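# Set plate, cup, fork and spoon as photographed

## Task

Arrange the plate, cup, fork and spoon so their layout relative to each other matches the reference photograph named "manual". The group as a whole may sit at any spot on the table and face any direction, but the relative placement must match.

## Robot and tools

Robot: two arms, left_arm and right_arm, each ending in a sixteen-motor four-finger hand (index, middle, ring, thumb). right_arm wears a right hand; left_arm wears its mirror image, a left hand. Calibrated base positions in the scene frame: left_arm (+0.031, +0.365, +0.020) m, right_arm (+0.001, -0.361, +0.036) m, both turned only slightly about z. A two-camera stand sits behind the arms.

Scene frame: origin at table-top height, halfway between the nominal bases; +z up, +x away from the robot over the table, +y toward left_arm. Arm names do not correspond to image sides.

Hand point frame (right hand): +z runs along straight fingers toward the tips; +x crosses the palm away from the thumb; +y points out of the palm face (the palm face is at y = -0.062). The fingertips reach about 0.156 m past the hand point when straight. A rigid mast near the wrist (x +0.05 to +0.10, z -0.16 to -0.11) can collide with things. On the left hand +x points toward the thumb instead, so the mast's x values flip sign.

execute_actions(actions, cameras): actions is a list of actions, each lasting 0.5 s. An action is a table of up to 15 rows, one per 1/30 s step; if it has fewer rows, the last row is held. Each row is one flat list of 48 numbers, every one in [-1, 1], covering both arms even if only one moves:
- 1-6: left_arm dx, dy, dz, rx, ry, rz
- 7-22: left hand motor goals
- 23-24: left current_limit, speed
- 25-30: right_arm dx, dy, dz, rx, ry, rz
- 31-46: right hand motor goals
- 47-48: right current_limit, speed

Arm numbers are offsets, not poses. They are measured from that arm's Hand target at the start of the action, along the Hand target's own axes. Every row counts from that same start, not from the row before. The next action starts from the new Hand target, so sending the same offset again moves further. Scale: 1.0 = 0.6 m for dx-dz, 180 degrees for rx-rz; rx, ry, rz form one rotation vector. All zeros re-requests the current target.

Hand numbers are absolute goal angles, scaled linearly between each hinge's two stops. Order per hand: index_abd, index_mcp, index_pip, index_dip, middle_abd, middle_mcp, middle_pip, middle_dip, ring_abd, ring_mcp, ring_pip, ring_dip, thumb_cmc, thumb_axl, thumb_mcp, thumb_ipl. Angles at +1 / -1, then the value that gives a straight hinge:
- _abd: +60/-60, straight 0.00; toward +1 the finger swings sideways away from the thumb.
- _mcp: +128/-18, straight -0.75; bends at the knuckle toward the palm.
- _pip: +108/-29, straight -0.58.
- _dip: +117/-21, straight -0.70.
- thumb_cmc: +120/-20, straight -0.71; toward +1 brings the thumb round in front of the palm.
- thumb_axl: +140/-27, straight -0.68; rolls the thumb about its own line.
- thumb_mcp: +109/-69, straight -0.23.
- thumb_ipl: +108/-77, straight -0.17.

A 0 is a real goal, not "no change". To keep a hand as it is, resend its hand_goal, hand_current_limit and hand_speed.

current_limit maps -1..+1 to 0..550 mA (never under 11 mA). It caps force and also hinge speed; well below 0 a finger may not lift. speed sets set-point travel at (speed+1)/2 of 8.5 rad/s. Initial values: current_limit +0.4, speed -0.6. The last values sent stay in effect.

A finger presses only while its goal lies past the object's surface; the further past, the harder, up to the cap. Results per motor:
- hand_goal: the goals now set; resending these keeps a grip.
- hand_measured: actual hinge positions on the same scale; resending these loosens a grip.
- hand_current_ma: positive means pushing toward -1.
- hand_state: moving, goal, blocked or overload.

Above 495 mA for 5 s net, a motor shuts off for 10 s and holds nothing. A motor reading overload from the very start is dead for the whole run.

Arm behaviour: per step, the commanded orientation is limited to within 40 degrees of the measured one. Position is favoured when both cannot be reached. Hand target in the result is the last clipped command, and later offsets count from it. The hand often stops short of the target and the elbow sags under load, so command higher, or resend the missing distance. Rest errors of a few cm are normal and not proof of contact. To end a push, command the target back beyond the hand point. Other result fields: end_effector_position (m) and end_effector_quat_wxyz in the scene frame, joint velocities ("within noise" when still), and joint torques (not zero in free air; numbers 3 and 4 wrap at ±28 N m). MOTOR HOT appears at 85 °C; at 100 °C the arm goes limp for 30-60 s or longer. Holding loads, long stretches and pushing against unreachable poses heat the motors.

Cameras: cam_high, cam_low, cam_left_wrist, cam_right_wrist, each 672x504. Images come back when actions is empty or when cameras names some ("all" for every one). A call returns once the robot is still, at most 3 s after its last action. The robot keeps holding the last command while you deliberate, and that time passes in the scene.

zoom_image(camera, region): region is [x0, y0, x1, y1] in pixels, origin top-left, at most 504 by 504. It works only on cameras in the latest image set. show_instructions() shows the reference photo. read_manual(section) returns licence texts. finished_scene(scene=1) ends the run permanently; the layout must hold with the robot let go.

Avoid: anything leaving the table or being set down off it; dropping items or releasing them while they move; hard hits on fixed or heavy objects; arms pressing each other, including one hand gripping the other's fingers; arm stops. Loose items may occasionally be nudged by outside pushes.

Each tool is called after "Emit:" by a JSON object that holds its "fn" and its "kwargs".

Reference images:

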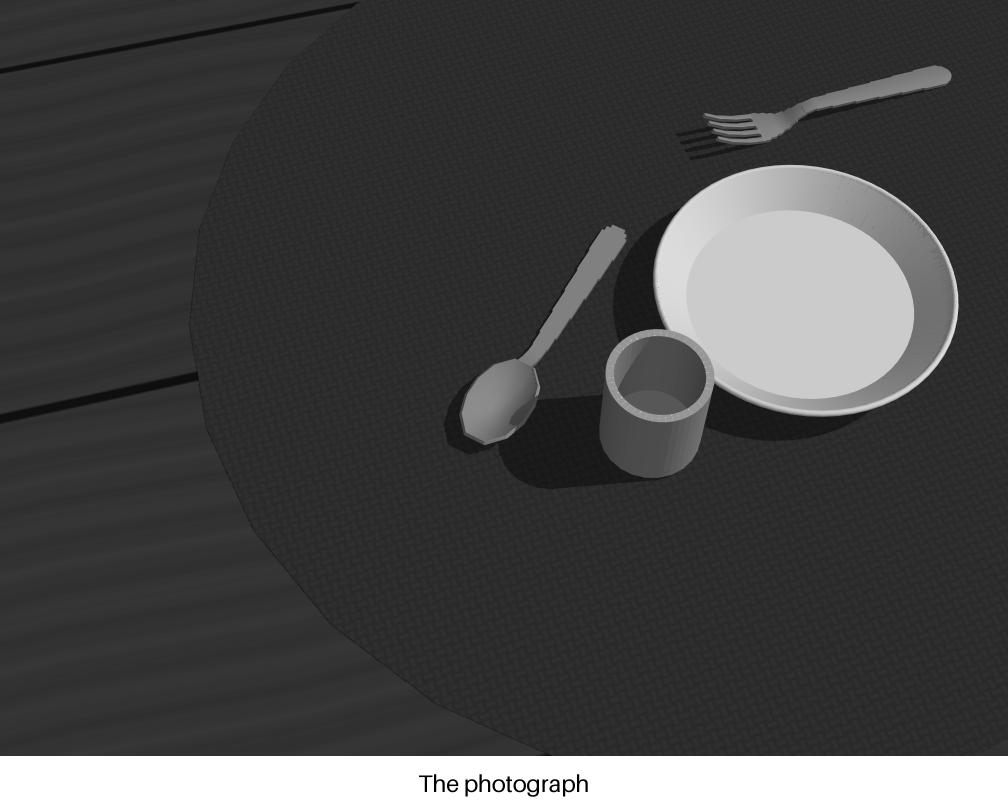

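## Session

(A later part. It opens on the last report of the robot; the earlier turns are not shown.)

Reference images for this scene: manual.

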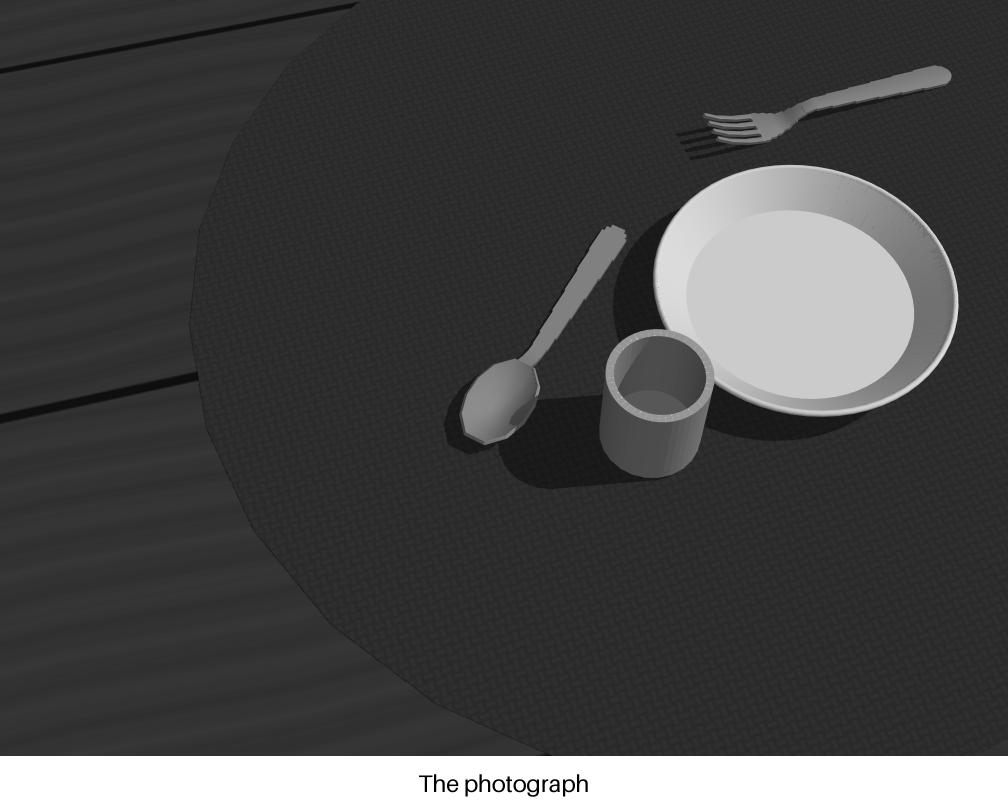

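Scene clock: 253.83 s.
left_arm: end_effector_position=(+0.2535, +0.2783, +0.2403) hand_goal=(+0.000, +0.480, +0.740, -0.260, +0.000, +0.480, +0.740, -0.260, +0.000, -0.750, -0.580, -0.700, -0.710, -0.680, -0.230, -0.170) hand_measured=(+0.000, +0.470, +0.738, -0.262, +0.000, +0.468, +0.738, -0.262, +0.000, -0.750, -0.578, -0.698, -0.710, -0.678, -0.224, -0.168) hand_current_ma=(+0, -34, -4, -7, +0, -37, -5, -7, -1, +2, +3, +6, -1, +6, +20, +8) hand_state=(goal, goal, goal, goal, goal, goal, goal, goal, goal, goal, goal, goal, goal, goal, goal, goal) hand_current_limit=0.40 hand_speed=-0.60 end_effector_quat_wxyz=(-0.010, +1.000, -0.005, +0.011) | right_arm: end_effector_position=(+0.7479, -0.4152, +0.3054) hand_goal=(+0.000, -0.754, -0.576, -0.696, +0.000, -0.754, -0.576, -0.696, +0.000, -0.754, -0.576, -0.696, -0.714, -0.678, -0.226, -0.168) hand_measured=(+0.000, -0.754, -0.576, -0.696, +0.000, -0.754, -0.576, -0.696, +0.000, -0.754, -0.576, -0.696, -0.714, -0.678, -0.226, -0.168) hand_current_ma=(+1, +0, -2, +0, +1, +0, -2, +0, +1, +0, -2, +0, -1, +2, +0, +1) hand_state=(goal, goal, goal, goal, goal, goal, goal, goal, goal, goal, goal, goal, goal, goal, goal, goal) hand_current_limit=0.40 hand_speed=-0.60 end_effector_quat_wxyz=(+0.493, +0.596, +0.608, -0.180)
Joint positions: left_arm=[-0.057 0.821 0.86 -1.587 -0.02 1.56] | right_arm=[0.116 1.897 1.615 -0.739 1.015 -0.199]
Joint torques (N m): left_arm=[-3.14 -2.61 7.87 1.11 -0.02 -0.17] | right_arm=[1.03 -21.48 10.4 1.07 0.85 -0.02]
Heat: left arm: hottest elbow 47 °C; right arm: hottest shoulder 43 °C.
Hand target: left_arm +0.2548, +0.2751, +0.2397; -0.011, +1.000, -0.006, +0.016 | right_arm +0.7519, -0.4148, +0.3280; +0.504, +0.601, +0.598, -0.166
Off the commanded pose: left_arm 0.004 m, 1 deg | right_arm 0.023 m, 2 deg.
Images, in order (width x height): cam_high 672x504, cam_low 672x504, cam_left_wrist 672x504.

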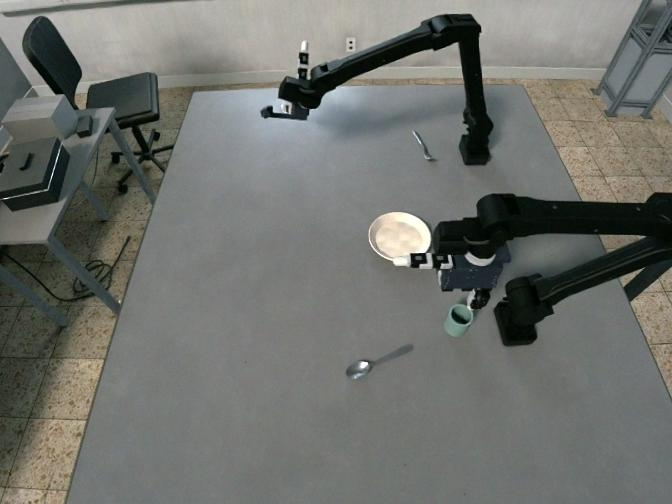

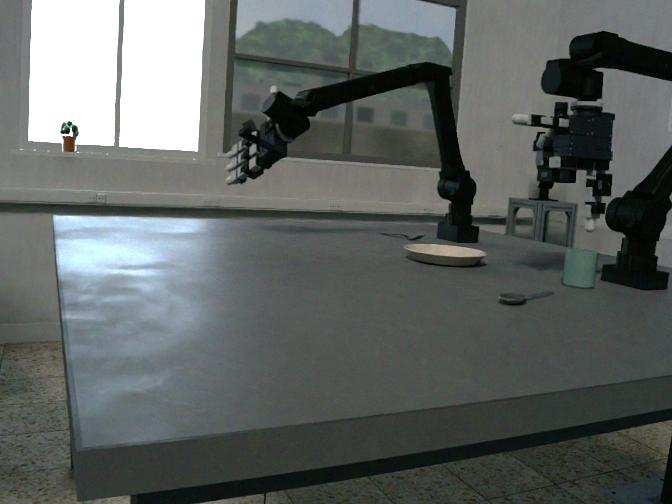

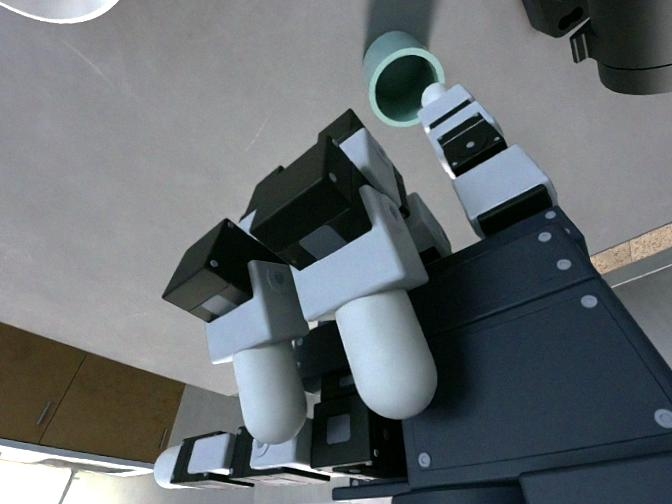

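Emit:
{"fn": "execute_actions", "kwargs": {"actions": [[[0.0233,0.004,0.041,0,0,0,0,0.48,0.74,-0.26,0,0.48,0.74,-0.26,0,-0.75,-0.58,-0.7,-0.71,-0.68,-0.23,-0.17,0.4,-0.6,0,0,0,0,0,0,0,-0.754,-0.576,-0.696,0,-0.754,-0.576,-0.696,0,-0.754,-0.576,-0.696,-0.714,-0.678,-0.226,-0.168,0.4,-0.6]]], "cameras": ["cam_high","cam_low","cam_left_wrist"]}}

Emit:
{"fn": "zoom_image", "kwargs": {"camera": "cam_high", "region": [420, 260, 520, 350]}}

Emit:
{"fn": "zoom_image", "kwargs": {"camera": "cam_low", "region": [540, 190, 640, 300]}}

Emit:
{"fn": "zoom_image", "kwargs": {"camera": "cam_left_wrist", "region": [330, 20, 530, 180]}}

Scene clock: 262.07 s.
left_arm: end_effector_position=(+0.2674, +0.2764, +0.2173) hand_goal=(+0.000, +0.480, +0.740, -0.260, +0.000, +0.480, +0.740, -0.260, +0.000, -0.750, -0.580, -0.700, -0.710, -0.680, -0.230, -0.170) hand_measured=(+0.000, +0.470, +0.738, -0.262, +0.000, +0.468, +0.738, -0.262, +0.000, -0.750, -0.578, -0.698, -0.710, -0.678, -0.224, -0.168) hand_current_ma=(+0, -34, -4, -7, +0, -37, -5, -7, -1, +2, +3, +6, -1, +6, +20, +8) hand_state=(goal, goal, goal, goal, goal, goal, goal, goal, goal, goal, goal, goal, goal, goal, goal, goal) hand_current_limit=0.40 hand_speed=-0.60 end_effector_quat_wxyz=(-0.011, +1.000, -0.004, +0.015) | right_arm: end_effector_position=(+0.7479, -0.4152, +0.3054) hand_goal=(+0.000, -0.754, -0.576, -0.696, +0.000, -0.754, -0.576, -0.696, +0.000, -0.754, -0.576, -0.696, -0.714, -0.678, -0.226, -0.168) hand_measured=(+0.000, -0.754, -0.576, -0.696, +0.000, -0.754, -0.576, -0.696, +0.000, -0.754, -0.576, -0.696, -0.714, -0.678, -0.226, -0.168) hand_current_ma=(+1, +0, -2, +0, +1, +0, -2, +0, +1, +0, -2, +0, -1, +2, +0, +1) hand_state=(goal, goal, goal, goal, goal, goal, goal, goal, goal, goal, goal, goal, goal, goal, goal, goal) hand_current_limit=0.40 hand_speed=-0.60 end_effector_quat_wxyz=(+0.493, +0.596, +0.608, -0.180)
Joint positions: left_arm=[-0.066 0.858 0.817 -1.501 -0.022 1.549] | right_arm=[0.116 1.897 1.615 -0.739 1.015 -0.199]
Joint torques (N m): left_arm=[-3.49 -2.78 7.8 0.79 0.04 -0.15] | right_arm=[1.2 -21.13 10.52 1.07 0.84 0.02]
Heat: left arm: hottest elbow 45 °C; right arm: hottest shoulder 43 °C.
Hand target: left_arm +0.2695, +0.2731, +0.2155; -0.011, +1.000, -0.007, +0.016 | right_arm +0.7519, -0.4148, +0.3280; +0.504, +0.601, +0.598, -0.166
Off the commanded pose: left_arm 0.004 m, 0 deg | right_arm 0.023 m, 2 deg.
Images, in order (width x height): cam_high 672x504, cam_low 672x504, cam_left_wrist 672x504.

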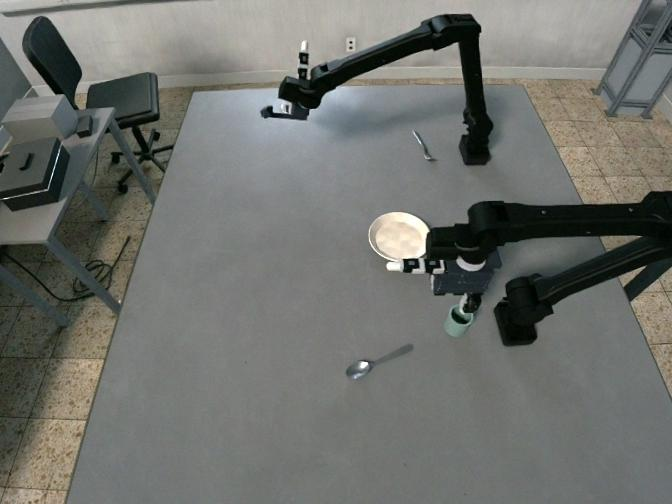

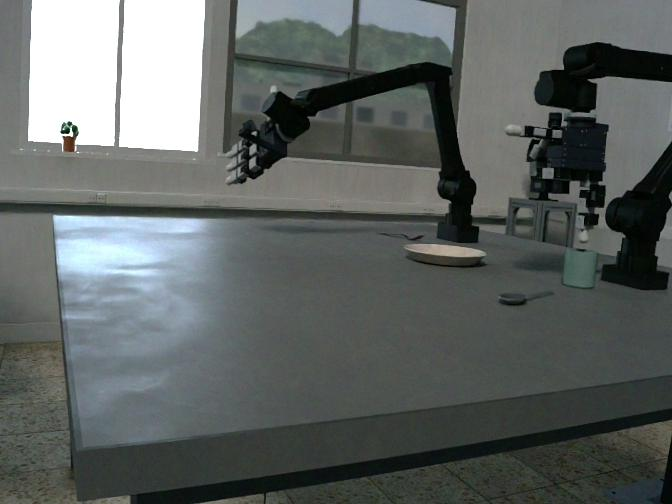

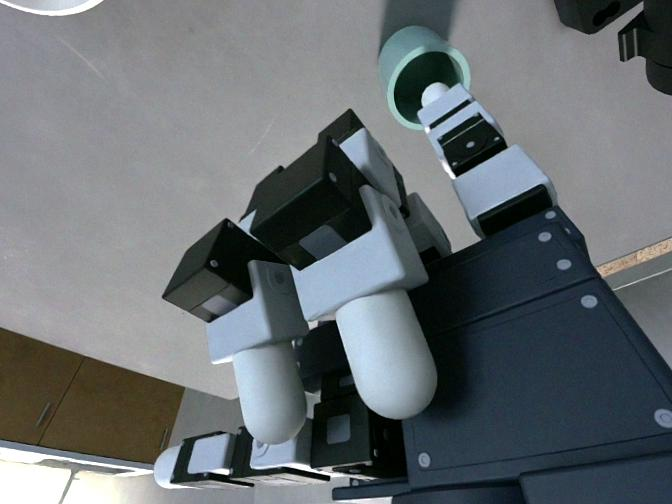

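Scaled by 5.040 from the camera's 672x504 image, which has a finer 960x720 frame.

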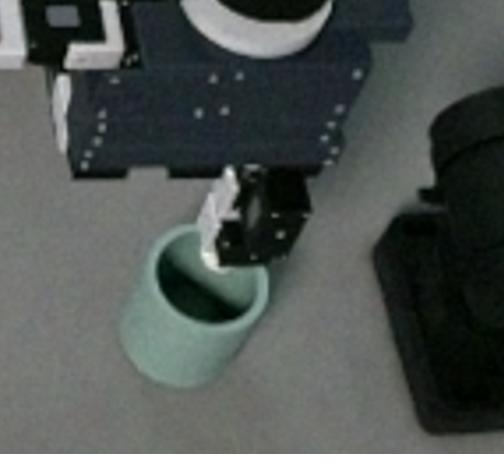

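Scaled by 4.582 from the camera's 672x504 image, which has a finer 960x720 frame.

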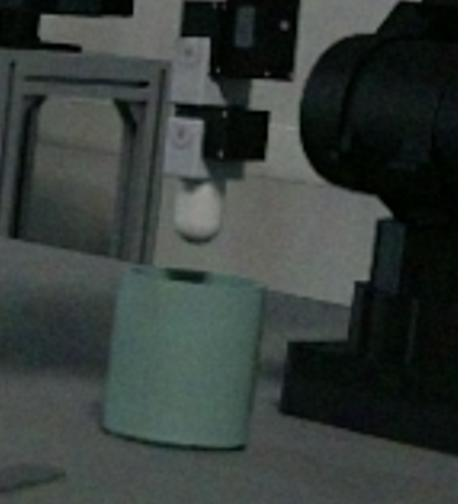

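Scaled by 2.520 from the camera's 672x504 image, which has a finer 960x720 frame.

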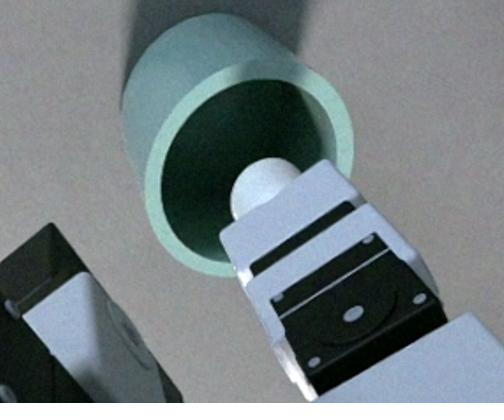

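Emit:
{"fn": "execute_actions", "kwargs": {"actions": [[[-0.003,0.005,0.065,0,0,0,0,0.48,0.74,-0.26,0,0.48,0.74,-0.26,0,-0.75,-0.58,-0.7,-0.71,-0.68,-0.23,-0.17,0.4,-0.6,0,0,0,0,0,0,0,-0.754,-0.576,-0.696,0,-0.754,-0.576,-0.696,0,-0.754,-0.576,-0.696,-0.714,-0.678,-0.226,-0.168,0.4,-0.6]],[[-0.003,0.005,0.065,0,0,0,0,0.48,0.74,-0.26,0,0.48,0.74,-0.26,0,-0.75,-0.58,-0.7,-0.71,-0.68,-0.23,-0.17,0.4,-0.6,0,0,0,0,0,0,0,-0.754,-0.576,-0.696,0,-0.754,-0.576,-0.696,0,-0.754,-0.576,-0.696,-0.714,-0.678,-0.226,-0.168,0.4,-0.6]]], "cameras": ["cam_high","cam_low","cam_left_wrist"]}}

Emit:
{"fn": "zoom_image", "kwargs": {"camera": "cam_left_wrist", "region": [330, 20, 530, 180]}}

Emit:
{"fn": "zoom_image", "kwargs": {"camera": "cam_low", "region": [540, 190, 640, 300]}}

Scene clock: 269.60 s.
left_arm: end_effector_position=(+0.2671, +0.2723, +0.1398) hand_goal=(+0.000, +0.480, +0.740, -0.260, +0.000, +0.480, +0.740, -0.260, +0.000, -0.750, -0.580, -0.700, -0.710, -0.680, -0.230, -0.170) hand_measured=(+0.000, +0.470, +0.738, -0.262, +0.000, +0.468, +0.738, -0.262, -0.002, -0.748, -0.578, -0.698, -0.710, -0.678, -0.224, -0.168) hand_current_ma=(+0, -34, -4, -7, +0, -37, -5, -7, -5, +4, +3, +6, -1, +6, +20, +8) hand_state=(goal, goal, goal, goal, goal, goal, goal, goal, goal, goal, goal, goal, goal, goal, goal, goal) hand_current_limit=0.40 hand_speed=-0.60 end_effector_quat_wxyz=(-0.011, +1.000, -0.004, +0.016) | right_arm: end_effector_position=(+0.7479, -0.4152, +0.3054) hand_goal=(+0.000, -0.754, -0.576, -0.696, +0.000, -0.754, -0.576, -0.696, +0.000, -0.754, -0.576, -0.696, -0.714, -0.678, -0.226, -0.168) hand_measured=(+0.000, -0.754, -0.576, -0.696, +0.000, -0.754, -0.576, -0.696, +0.000, -0.754, -0.576, -0.696, -0.714, -0.678, -0.226, -0.168) hand_current_ma=(+1, +0, -2, +0, +1, +0, -2, +0, +1, +0, -2, +0, -1, +2, +0, +1) hand_state=(goal, goal, goal, goal, goal, goal, goal, goal, goal, goal, goal, goal, goal, goal, goal, goal) hand_current_limit=0.40 hand_speed=-0.60 end_effector_quat_wxyz=(+0.493, +0.596, +0.608, -0.180)
Joint positions: left_arm=[-0.087 0.894 0.629 -1.274 -0.023 1.529] | right_arm=[0.116 1.897 1.615 -0.739 1.015 -0.199]
Joint torques (N m): left_arm=[-3.31 -2.55 7.6 1.09 0.07 -0.18] | right_arm=[1.08 -21.25 10.44 1.09 0.85 -0.03]
Heat: left arm: hottest elbow 45 °C; right arm: hottest shoulder 43 °C.
Hand target: left_arm +0.2684, +0.2689, +0.1373; -0.011, +1.000, -0.007, +0.016 | right_arm +0.7519, -0.4148, +0.3280; +0.504, +0.601, +0.598, -0.166
Off the commanded pose: left_arm 0.005 m, 0 deg | right_arm 0.023 m, 2 deg.
Images, in order (width x height): cam_high 672x504, cam_low 672x504, cam_left_wrist 672x504.

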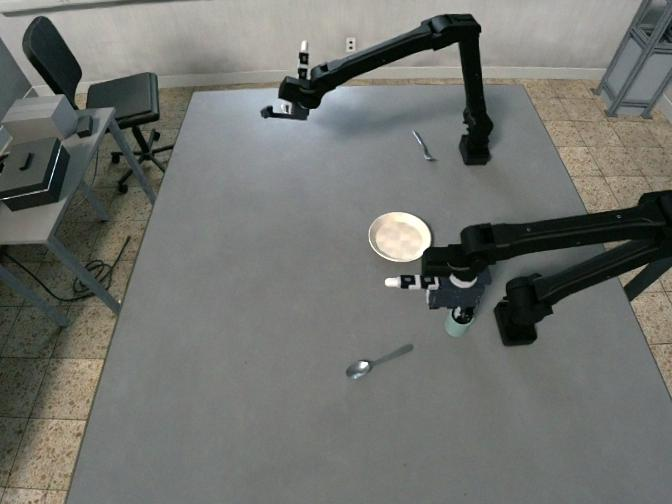

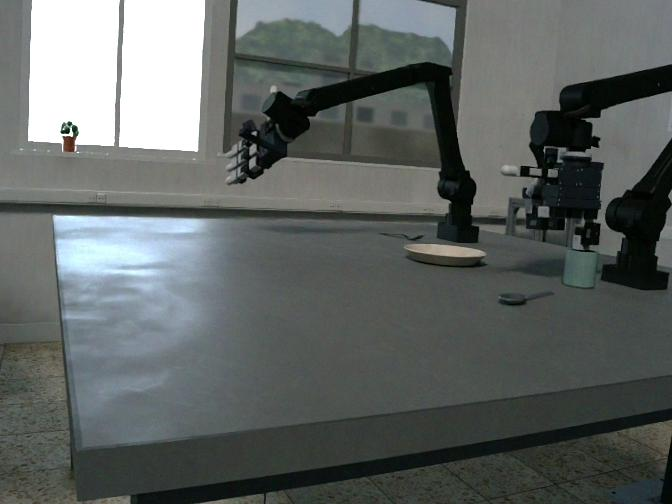

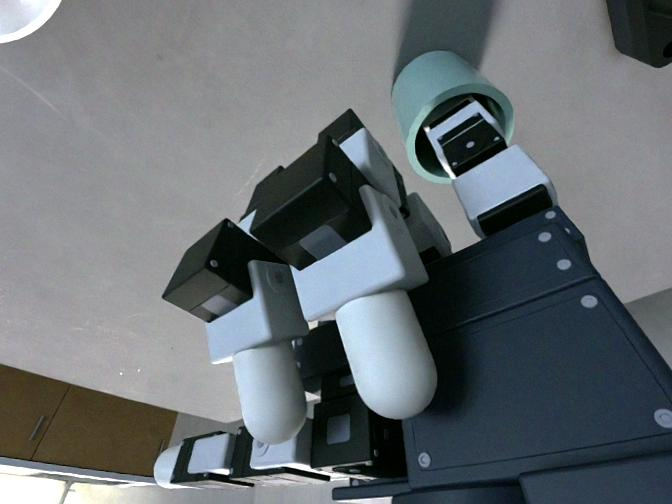

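Scaled by 2.520 from the camera's 672x504 image, which has a finer 960x720 frame.

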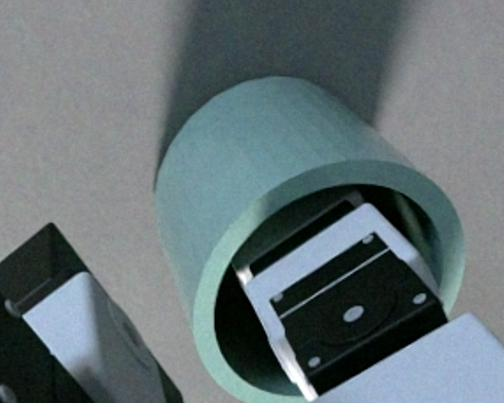

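Scaled by 4.582 from the camera's 672x504 image, which has a finer 960x720 frame.

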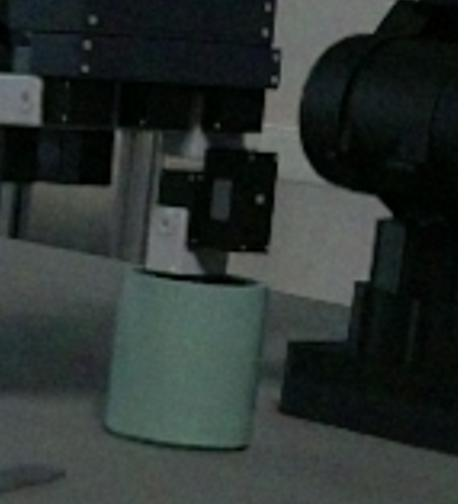

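Emit:
{"fn": "execute_actions", "kwargs": {"actions": [[[0.04,0.0459,0,0,0,0,0,0.48,0.74,-0.26,0,0.48,0.74,-0.26,0,-0.75,-0.58,-0.7,-0.71,-0.68,-0.23,-0.17,0.4,-0.6,0,0,0,0,0,0,0,-0.754,-0.576,-0.696,0,-0.754,-0.576,-0.696,0,-0.754,-0.576,-0.696,-0.714,-0.678,-0.226,-0.168,0.4,-0.6]],[[0.04,0.0459,0,0,0,0,0,0.48,0.74,-0.26,0,0.48,0.74,-0.26,0,-0.75,-0.58,-0.7,-0.71,-0.68,-0.23,-0.17,0.4,-0.6,0,0,0,0,0,0,0,-0.754,-0.576,-0.696,0,-0.754,-0.576,-0.696,0,-0.754,-0.576,-0.696,-0.714,-0.678,-0.226,-0.168,0.4,-0.6]],[[0.04,0.0459,0,0,0,0,0,0.48,0.74,-0.26,0,0.48,0.74,-0.26,0,-0.75,-0.58,-0.7,-0.71,-0.68,-0.23,-0.17,0.4,-0.6,0,0,0,0,0,0,0,-0.754,-0.576,-0.696,0,-0.754,-0.576,-0.696,0,-0.754,-0.576,-0.696,-0.714,-0.678,-0.226,-0.168,0.4,-0.6]],[[0.04,0.0459,0,0,0,0,0,0.48,0.74,-0.26,0,0.48,0.74,-0.26,0,-0.75,-0.58,-0.7,-0.71,-0.68,-0.23,-0.17,0.4,-0.6,0,0,0,0,0,0,0,-0.754,-0.576,-0.696,0,-0.754,-0.576,-0.696,0,-0.754,-0.576,-0.696,-0.714,-0.678,-0.226,-0.168,0.4,-0.6]]], "cameras": ["cam_high","cam_low","cam_left_wrist"]}}

Scene clock: 277.37 s.
left_arm: end_effector_position=(+0.3409, +0.1734, +0.1335) hand_goal=(+0.000, +0.480, +0.740, -0.260, +0.000, +0.480, +0.740, -0.260, +0.000, -0.750, -0.580, -0.700, -0.710, -0.680, -0.230, -0.170) hand_measured=(+0.000, +0.470, +0.738, -0.262, +0.000, +0.468, +0.738, -0.262, +0.046, -0.816, -0.622, -0.716, -0.710, -0.678, -0.224, -0.168) hand_current_ma=(+0, -34, -4, -7, +0, -37, -5, -7, +151, -281, -155, -49, -1, +6, +20, +8) hand_state=(goal, goal, goal, goal, goal, goal, goal, goal, blocked, blocked, blocked, goal, goal, goal, goal, goal) hand_current_limit=0.40 hand_speed=-0.60 end_effector_quat_wxyz=(-0.023, +1.000, -0.011, -0.005) | right_arm: end_effector_position=(+0.7479, -0.4152, +0.3054) hand_goal=(+0.000, -0.754, -0.576, -0.696, +0.000, -0.754, -0.576, -0.696, +0.000, -0.754, -0.576, -0.696, -0.714, -0.678, -0.226, -0.168) hand_measured=(+0.000, -0.754, -0.576, -0.696, +0.000, -0.754, -0.576, -0.696, +0.000, -0.754, -0.576, -0.696, -0.714, -0.678, -0.226, -0.168) hand_current_ma=(+1, +0, -2, +0, +1, +0, -2, +0, +1, +0, -2, +0, -1, +2, +0, +1) hand_state=(goal, goal, goal, goal, goal, goal, goal, goal, goal, goal, goal, goal, goal, goal, goal, goal) hand_current_limit=0.40 hand_speed=-0.60 end_effector_quat_wxyz=(+0.493, +0.596, +0.608, -0.180)
Joint positions: left_arm=[-0.408 1.235 0.844 -1.206 -0.039 1.219] | right_arm=[0.116 1.897 1.615 -0.739 1.015 -0.199]
Joint velocities: left_arm=[-0.005 -0.005 0.002 -0.007 -0.022 -0.168] | right_arm=[within noise]
Joint torques (N m): left_arm=[-3.31 -4.84 9.84 2.3 0.32 -0.21] | right_arm=[1.2 -21.19 10.39 1.06 0.86 -0.01]
Heat: left arm: hottest elbow 44 °C; right arm: hottest shoulder 43 °C.
Hand target: left_arm +0.3629, +0.1574, +0.1378; -0.011, +1.000, -0.007, +0.016 | right_arm +0.7519, -0.4148, +0.3280; +0.504, +0.601, +0.598, -0.166
Off the commanded pose: left_arm 0.028 m, 3 deg | right_arm 0.023 m, 2 deg.
Images, in order (width x height): cam_high 672x504, cam_low 672x504, cam_left_wrist 672x504.

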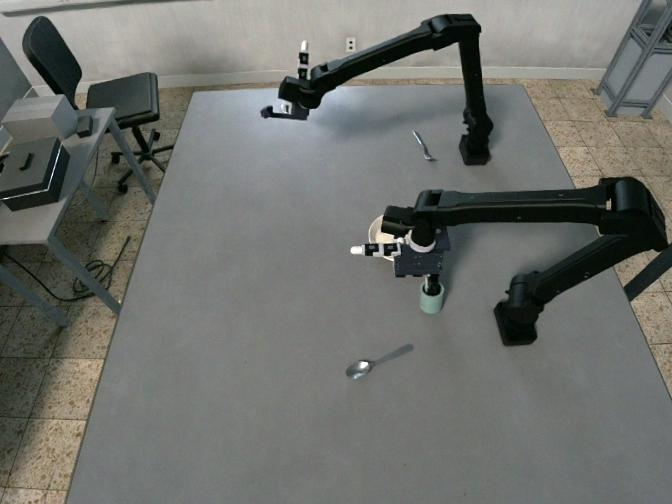

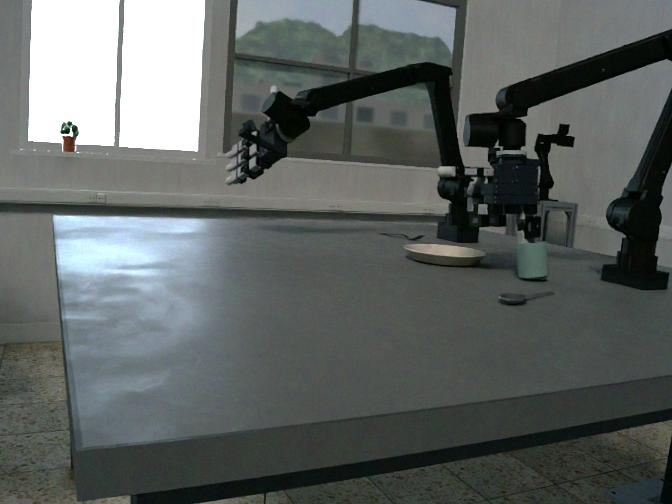

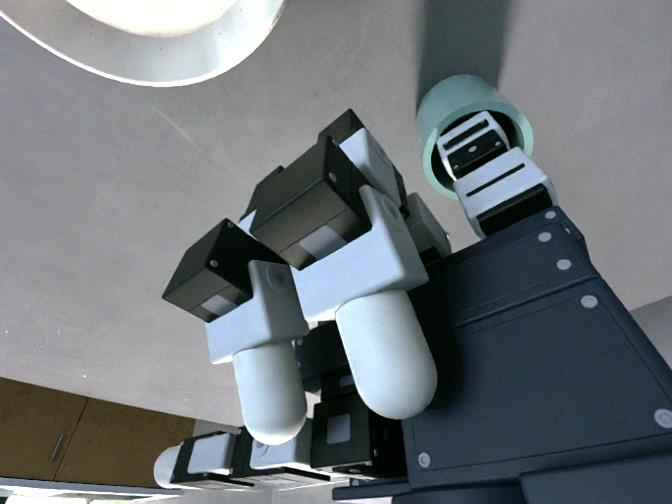

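Emit:
{"fn": "zoom_image", "kwargs": {"camera": "cam_high", "region": [360, 200, 480, 330]}}

Scaled by 3.877 from the camera's 672x504 image, which has a finer 960x720 frame.

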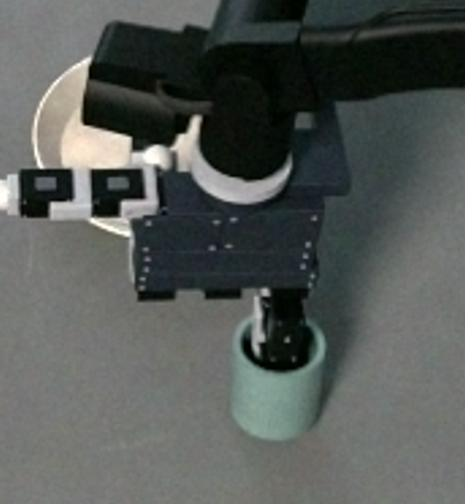

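Emit:
{"fn": "execute_actions", "kwargs": {"actions": [[[0.0389,0.0433,0,0,0,0,0,0.48,0.74,-0.26,0,0.48,0.74,-0.26,0,-0.75,-0.58,-0.7,-0.71,-0.68,-0.23,-0.17,0.4,-0.6,0,0,0,0,0,0,0,-0.754,-0.576,-0.696,0,-0.754,-0.576,-0.696,0,-0.754,-0.576,-0.696,-0.714,-0.678,-0.226,-0.168,0.4,-0.6]],[[0.0389,0.0433,0,0,0,0,0,0.48,0.74,-0.26,0,0.48,0.74,-0.26,0,-0.75,-0.58,-0.7,-0.71,-0.68,-0.23,-0.17,0.4,-0.6,0,0,0,0,0,0,0,-0.754,-0.576,-0.696,0,-0.754,-0.576,-0.696,0,-0.754,-0.576,-0.696,-0.714,-0.678,-0.226,-0.168,0.4,-0.6]],[[0.0389,0.0433,0,0,0,0,0,0.48,0.74,-0.26,0,0.48,0.74,-0.26,0,-0.75,-0.58,-0.7,-0.71,-0.68,-0.23,-0.17,0.4,-0.6,0,0,0,0,0,0,0,-0.754,-0.576,-0.696,0,-0.754,-0.576,-0.696,0,-0.754,-0.576,-0.696,-0.714,-0.678,-0.226,-0.168,0.4,-0.6]]], "cameras": ["cam_high","cam_left_wrist"]}}

Emit:
{"fn": "zoom_image", "kwargs": {"camera": "cam_high", "region": [340, 180, 460, 310]}}

Scene clock: 283.77 s.
left_arm: end_effector_position=(+0.4147, +0.0961, +0.1377) hand_goal=(+0.000, +0.480, +0.740, -0.260, +0.000, +0.480, +0.740, -0.260, +0.000, -0.750, -0.580, -0.700, -0.710, -0.680, -0.230, -0.170) hand_measured=(+0.000, +0.470, +0.738, -0.262, +0.000, +0.468, +0.738, -0.262, +0.048, -0.816, -0.622, -0.716, -0.710, -0.678, -0.224, -0.168) hand_current_ma=(+0, -34, -4, -7, +0, -37, -5, -7, +152, -281, -155, -49, -1, +6, +20, +8) hand_state=(goal, goal, goal, goal, goal, goal, goal, goal, blocked, blocked, blocked, goal, goal, goal, goal, goal) hand_current_limit=0.40 hand_speed=-0.60 end_effector_quat_wxyz=(-0.020, +1.000, -0.010, +0.003) | right_arm: end_effector_position=(+0.7479, -0.4152, +0.3054) hand_goal=(+0.000, -0.754, -0.576, -0.696, +0.000, -0.754, -0.576, -0.696, +0.000, -0.754, -0.576, -0.696, -0.714, -0.678, -0.226, -0.168) hand_measured=(+0.000, -0.754, -0.576, -0.696, +0.000, -0.754, -0.576, -0.696, +0.000, -0.754, -0.576, -0.696, -0.714, -0.678, -0.226, -0.168) hand_current_ma=(+1, +0, -2, +0, +1, +0, -2, +0, +1, +0, -2, +0, -1, +2, +0, +1) hand_state=(goal, goal, goal, goal, goal, goal, goal, goal, goal, goal, goal, goal, goal, goal, goal, goal) hand_current_limit=0.40 hand_speed=-0.60 end_effector_quat_wxyz=(+0.493, +0.596, +0.608, -0.180)
Joint positions: left_arm=[-0.52 1.483 1.093 -1.193 -0.039 1.106] | right_arm=[0.116 1.897 1.615 -0.739 1.015 -0.199]
Joint torques (N m): left_arm=[-3.14 -9.99 10.21 1.89 0.25 -0.33] | right_arm=[1.14 -21.48 10.39 1.1 0.82 0.01]
Heat: left arm: hottest elbow 44 °C; right arm: hottest shoulder 43 °C.
Hand target: left_arm +0.4319, +0.0785, +0.1384; -0.011, +1.000, -0.007, +0.016 | right_arm +0.7519, -0.4148, +0.3280; +0.504, +0.601, +0.598, -0.166
Off the commanded pose: left_arm 0.025 m, 2 deg | right_arm 0.023 m, 2 deg.
Images, in order (width x height): cam_high 672x504, cam_left_wrist 672x504.

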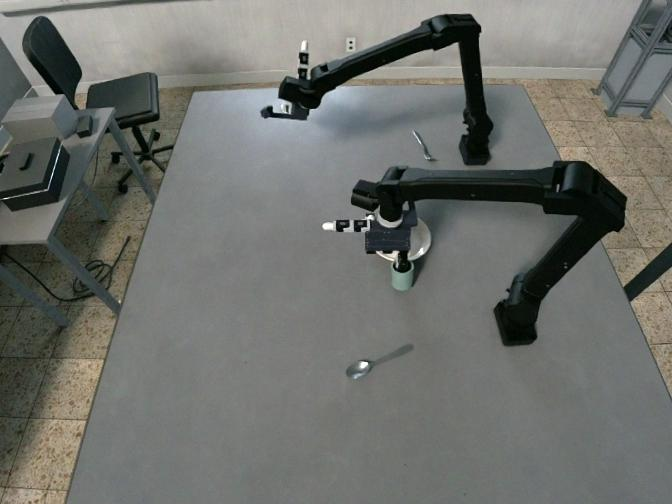

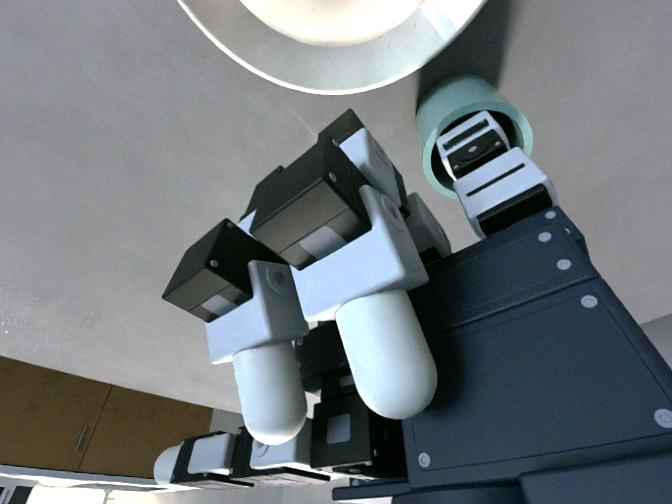

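Scaled by 3.877 from the camera's 672x504 image, which has a finer 960x720 frame.

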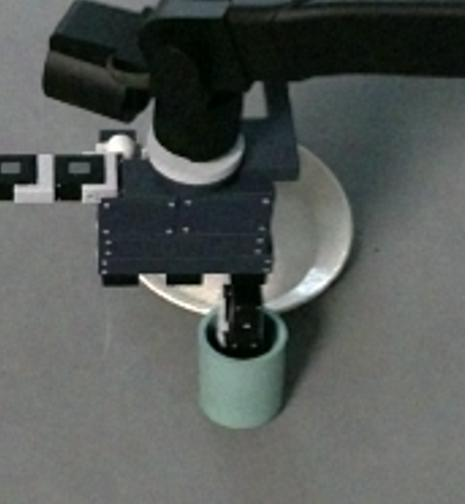

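Emit:
{"fn": "execute_actions", "kwargs": {"actions": [[[-0.035,-0.037,0,0,0,0,0,0.48,0.74,-0.26,0,0.48,0.74,-0.26,0,-0.75,-0.58,-0.7,-0.71,-0.68,-0.23,-0.17,0.4,-0.6,0,0,0,0,0,0,0,-0.754,-0.576,-0.696,0,-0.754,-0.576,-0.696,0,-0.754,-0.576,-0.696,-0.714,-0.678,-0.226,-0.168,0.4,-0.6]]], "cameras": ["cam_left_wrist"]}}

Emit:
{"fn": "zoom_image", "kwargs": {"camera": "cam_left_wrist", "region": [380, 40, 580, 240]}}

Scene clock: 291.13 s.
left_arm: end_effector_position=(+0.4077, +0.1000, +0.1396) hand_goal=(+0.000, +0.480, +0.740, -0.260, +0.000, +0.480, +0.740, -0.260, +0.000, -0.750, -0.580, -0.700, -0.710, -0.680, -0.230, -0.170) hand_measured=(+0.000, +0.470, +0.738, -0.262, +0.000, +0.468, +0.738, -0.262, +0.010, -0.808, -0.616, -0.714, -0.710, -0.678, -0.224, -0.168) hand_current_ma=(+0, -34, -4, -7, +0, -37, -5, -7, +24, -244, -130, -41, -1, +6, +20, +8) hand_state=(goal, goal, goal, goal, goal, goal, goal, goal, goal, blocked, blocked, goal, goal, goal, goal, goal) hand_current_limit=0.40 hand_speed=-0.60 end_effector_quat_wxyz=(-0.017, +1.000, -0.009, +0.010) | right_arm: end_effector_position=(+0.7479, -0.4152, +0.3054) hand_goal=(+0.000, -0.754, -0.576, -0.696, +0.000, -0.754, -0.576, -0.696, +0.000, -0.754, -0.576, -0.696, -0.714, -0.678, -0.226, -0.168) hand_measured=(+0.000, -0.754, -0.576, -0.696, +0.000, -0.754, -0.576, -0.696, +0.000, -0.754, -0.576, -0.696, -0.714, -0.678, -0.226, -0.168) hand_current_ma=(+1, +0, -2, +0, +1, +0, -2, +0, +1, +0, -2, +0, -1, +2, +0, +1) hand_state=(goal, goal, goal, goal, goal, goal, goal, goal, goal, goal, goal, goal, goal, goal, goal, goal) hand_current_limit=0.40 hand_speed=-0.60 end_effector_quat_wxyz=(+0.493, +0.596, +0.608, -0.180)
Joint positions: left_arm=[-0.52 1.452 1.062 -1.178 -0.041 1.105] | right_arm=[0.116 1.897 1.615 -0.739 1.015 -0.199]
Joint torques (N m): left_arm=[-0.5 -11.99 6.63 1.48 0.23 -0.09] | right_arm=[1.14 -21.19 10.5 1.05 0.83 -0.01]
Heat: left arm: hottest elbow 44 °C; right arm: hottest shoulder 43 °C.
Hand target: left_arm +0.4111, +0.1011, +0.1381; -0.011, +1.000, -0.007, +0.016 | right_arm +0.7519, -0.4148, +0.3280; +0.504, +0.601, +0.598, -0.166
Off the commanded pose: left_arm 0.004 m, 1 deg | right_arm 0.023 m, 2 deg.
Images, in order (width x height): cam_left_wrist 672x504.

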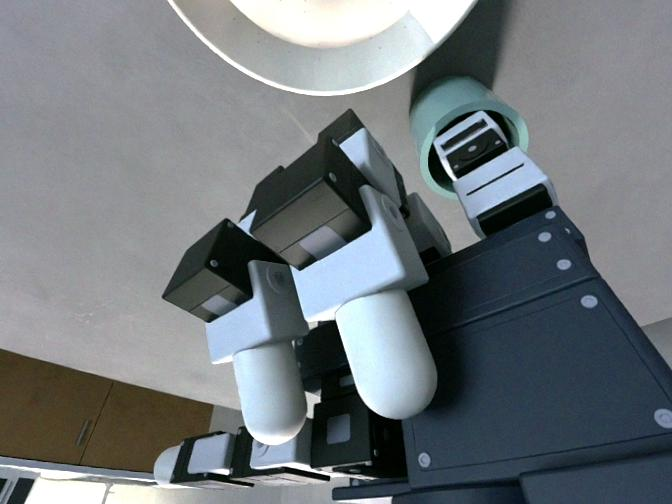

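Scaled by 2.520 from the camera's 672x504 image, which has a finer 960x720 frame.

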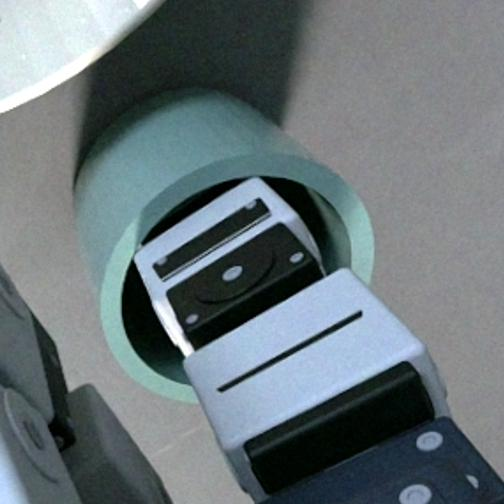

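Emit:
{"fn": "execute_actions", "kwargs": {"actions": [[[-0.003,-0.022,0,0,0,0,0,0.48,0.74,-0.26,0,0.48,0.74,-0.26,0,-0.75,-0.58,-0.7,-0.71,-0.68,-0.23,-0.17,0.4,-0.6,0,0,0,0,0,0,0,-0.754,-0.576,-0.696,0,-0.754,-0.576,-0.696,0,-0.754,-0.576,-0.696,-0.714,-0.678,-0.226,-0.168,0.4,-0.6]]], "cameras": ["cam_left_wrist"]}}

Emit:
{"fn": "zoom_image", "kwargs": {"camera": "cam_left_wrist", "region": [380, 40, 580, 240]}}

Scene clock: 295.63 s.
left_arm: end_effector_position=(+0.4070, +0.1118, +0.1398) hand_goal=(+0.000, +0.480, +0.740, -0.260, +0.000, +0.480, +0.740, -0.260, +0.000, -0.750, -0.580, -0.700, -0.710, -0.680, -0.230, -0.170) hand_measured=(+0.000, +0.470, +0.738, -0.262, +0.000, +0.468, +0.738, -0.262, +0.002, -0.774, -0.588, -0.700, -0.710, -0.678, -0.224, -0.168) hand_current_ma=(+0, -34, -4, -7, +0, -37, -5, -7, +5, -90, -22, -1, -1, +6, +20, +8) hand_state=(goal, goal, goal, goal, goal, goal, goal, goal, goal, blocked, goal, goal, goal, goal, goal, goal) hand_current_limit=0.40 hand_speed=-0.60 end_effector_quat_wxyz=(-0.016, +1.000, -0.008, +0.012) | right_arm: end_effector_position=(+0.7479, -0.4152, +0.3054) hand_goal=(+0.000, -0.754, -0.576, -0.696, +0.000, -0.754, -0.576, -0.696, +0.000, -0.754, -0.576, -0.696, -0.714, -0.678, -0.226, -0.168) hand_measured=(+0.000, -0.754, -0.576, -0.696, +0.000, -0.754, -0.576, -0.696, +0.000, -0.754, -0.576, -0.696, -0.714, -0.678, -0.226, -0.168) hand_current_ma=(+1, +0, -2, +0, +1, +0, -2, +0, +1, +0, -2, +0, -1, +2, +0, +1) hand_state=(goal, goal, goal, goal, goal, goal, goal, goal, goal, goal, goal, goal, goal, goal, goal, goal) hand_current_limit=0.40 hand_speed=-0.60 end_effector_quat_wxyz=(+0.493, +0.596, +0.608, -0.180)
Joint positions: left_arm=[-0.494 1.433 1.042 -1.172 -0.04 1.129] | right_arm=[0.116 1.897 1.615 -0.739 1.015 -0.199]
Joint velocities: left_arm=[within noise] | right_arm=[-0.005 -0.015 0.002 -0.002 -0.066 -0.154]
Joint torques (N m): left_arm=[-1.2 -11.99 6.45 1.31 0.29 -0.08] | right_arm=[1.03 -21.66 10.45 1.01 0.83 0.01]
Heat: left arm: hottest elbow 44 °C; right arm: hottest shoulder 43 °C.
Hand target: left_arm +0.4095, +0.1143, +0.1384; -0.011, +1.000, -0.007, +0.016 | right_arm +0.7519, -0.4148, +0.3280; +0.504, +0.601, +0.598, -0.166
Off the commanded pose: left_arm 0.004 m, 1 deg | right_arm 0.023 m, 2 deg.
Images, in order (width x height): cam_left_wrist 672x504.

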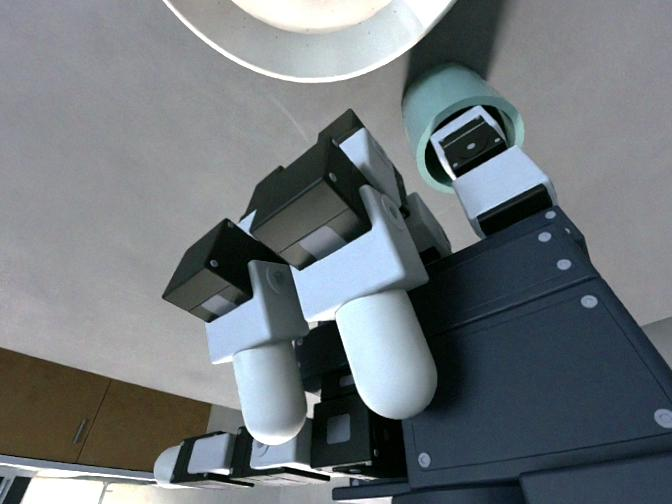

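Scaled by 2.520 from the camera's 672x504 image, which has a finer 960x720 frame.

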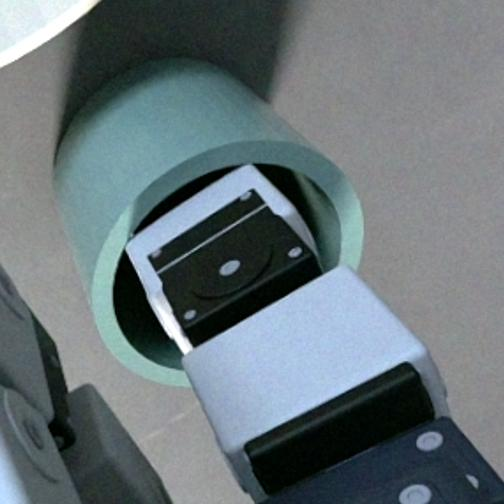

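Emit:
{"fn": "execute_actions", "kwargs": {"actions": [[[-0.002,-0.006,-0.08,0,0,0,0,0.48,0.74,-0.26,0,0.48,0.74,-0.26,0,-0.75,-0.58,-0.7,-0.71,-0.68,-0.23,-0.17,0.4,-0.6,0,0,0,0,0,0,0,-0.754,-0.576,-0.696,0,-0.754,-0.576,-0.696,0,-0.754,-0.576,-0.696,-0.714,-0.678,-0.226,-0.168,0.4,-0.6]],[[0,0,-0.1,0,0,0,0,0.48,0.74,-0.26,0,0.48,0.74,-0.26,0,-0.75,-0.58,-0.7,-0.71,-0.68,-0.23,-0.17,0.4,-0.6,0,0,0,0,0,0,0,-0.754,-0.576,-0.696,0,-0.754,-0.576,-0.696,0,-0.754,-0.576,-0.696,-0.714,-0.678,-0.226,-0.168,0.4,-0.6]]], "cameras": ["cam_high","cam_left_wrist"]}}

Emit:
{"fn": "zoom_image", "kwargs": {"camera": "cam_high", "region": [340, 180, 460, 310]}}

Scene clock: 304.23 s.
left_arm: end_effector_position=(+0.3927, +0.1180, +0.2309) hand_goal=(+0.000, +0.480, +0.740, -0.260, +0.000, +0.480, +0.740, -0.260, +0.000, -0.750, -0.580, -0.700, -0.710, -0.680, -0.230, -0.170) hand_measured=(+0.000, +0.470, +0.738, -0.262, +0.000, +0.468, +0.738, -0.262, -0.002, -0.750, -0.580, -0.700, -0.710, -0.678, -0.224, -0.168) hand_current_ma=(+0, -34, -4, -7, +0, -37, -5, -7, -6, +2, -2, -1, -1, +6, +20, +8) hand_state=(goal, goal, goal, goal, goal, goal, goal, goal, goal, goal, goal, goal, goal, goal, goal, goal) hand_current_limit=0.40 hand_speed=-0.60 end_effector_quat_wxyz=(-0.018, +1.000, -0.009, +0.005) | right_arm: end_effector_position=(+0.7479, -0.4152, +0.3054) hand_goal=(+0.000, -0.754, -0.576, -0.696, +0.000, -0.754, -0.576, -0.696, +0.000, -0.754, -0.576, -0.696, -0.714, -0.678, -0.226, -0.168) hand_measured=(+0.000, -0.754, -0.576, -0.696, +0.000, -0.754, -0.576, -0.696, +0.000, -0.754, -0.576, -0.696, -0.714, -0.678, -0.226, -0.168) hand_current_ma=(+1, +0, -2, +0, +1, +0, -2, +0, +1, +0, -2, +0, -1, +2, +0, +1) hand_state=(goal, goal, goal, goal, goal, goal, goal, goal, goal, goal, goal, goal, goal, goal, goal, goal) hand_current_limit=0.40 hand_speed=-0.60 end_effector_quat_wxyz=(+0.493, +0.596, +0.608, -0.180)
Joint positions: left_arm=[-0.494 1.338 1.197 -1.437 -0.036 1.13] | right_arm=[0.116 1.897 1.615 -0.739 1.015 -0.199]
Joint torques (N m): left_arm=[-1.38 -10.75 11.36 0.24 0.06 -0.08] | right_arm=[0.91 -21.3 10.4 1.16 0.85 0.01]
Heat: left arm: hottest elbow 43 °C; right arm: hottest shoulder 43 °C.
Hand target: left_arm +0.4050, +0.1154, +0.2464; -0.011, +1.000, -0.007, +0.016 | right_arm +0.7519, -0.4148, +0.3280; +0.504, +0.601, +0.598, -0.166
Off the commanded pose: left_arm 0.020 m, 2 deg | right_arm 0.023 m, 2 deg.
Images, in order (width x height): cam_high 672x504, cam_left_wrist 672x504.

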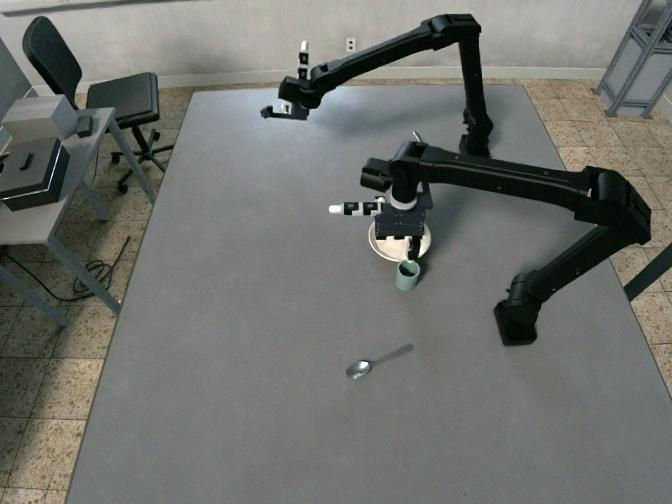

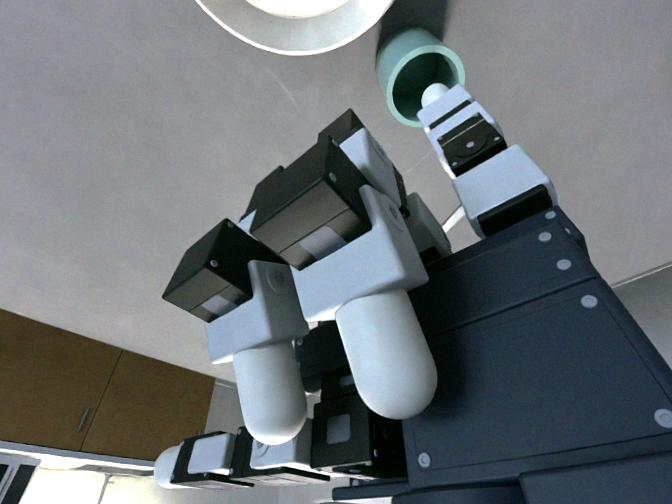

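Scaled by 3.877 from the camera's 672x504 image, which has a finer 960x720 frame.

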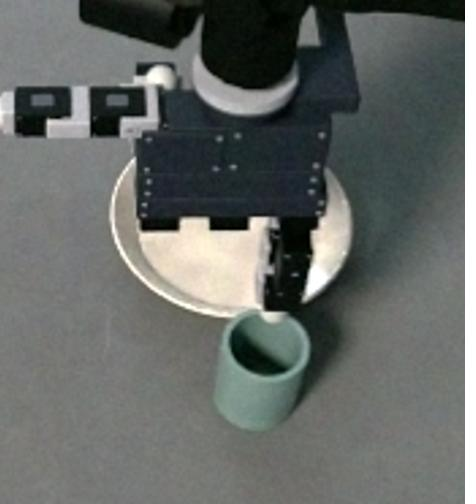

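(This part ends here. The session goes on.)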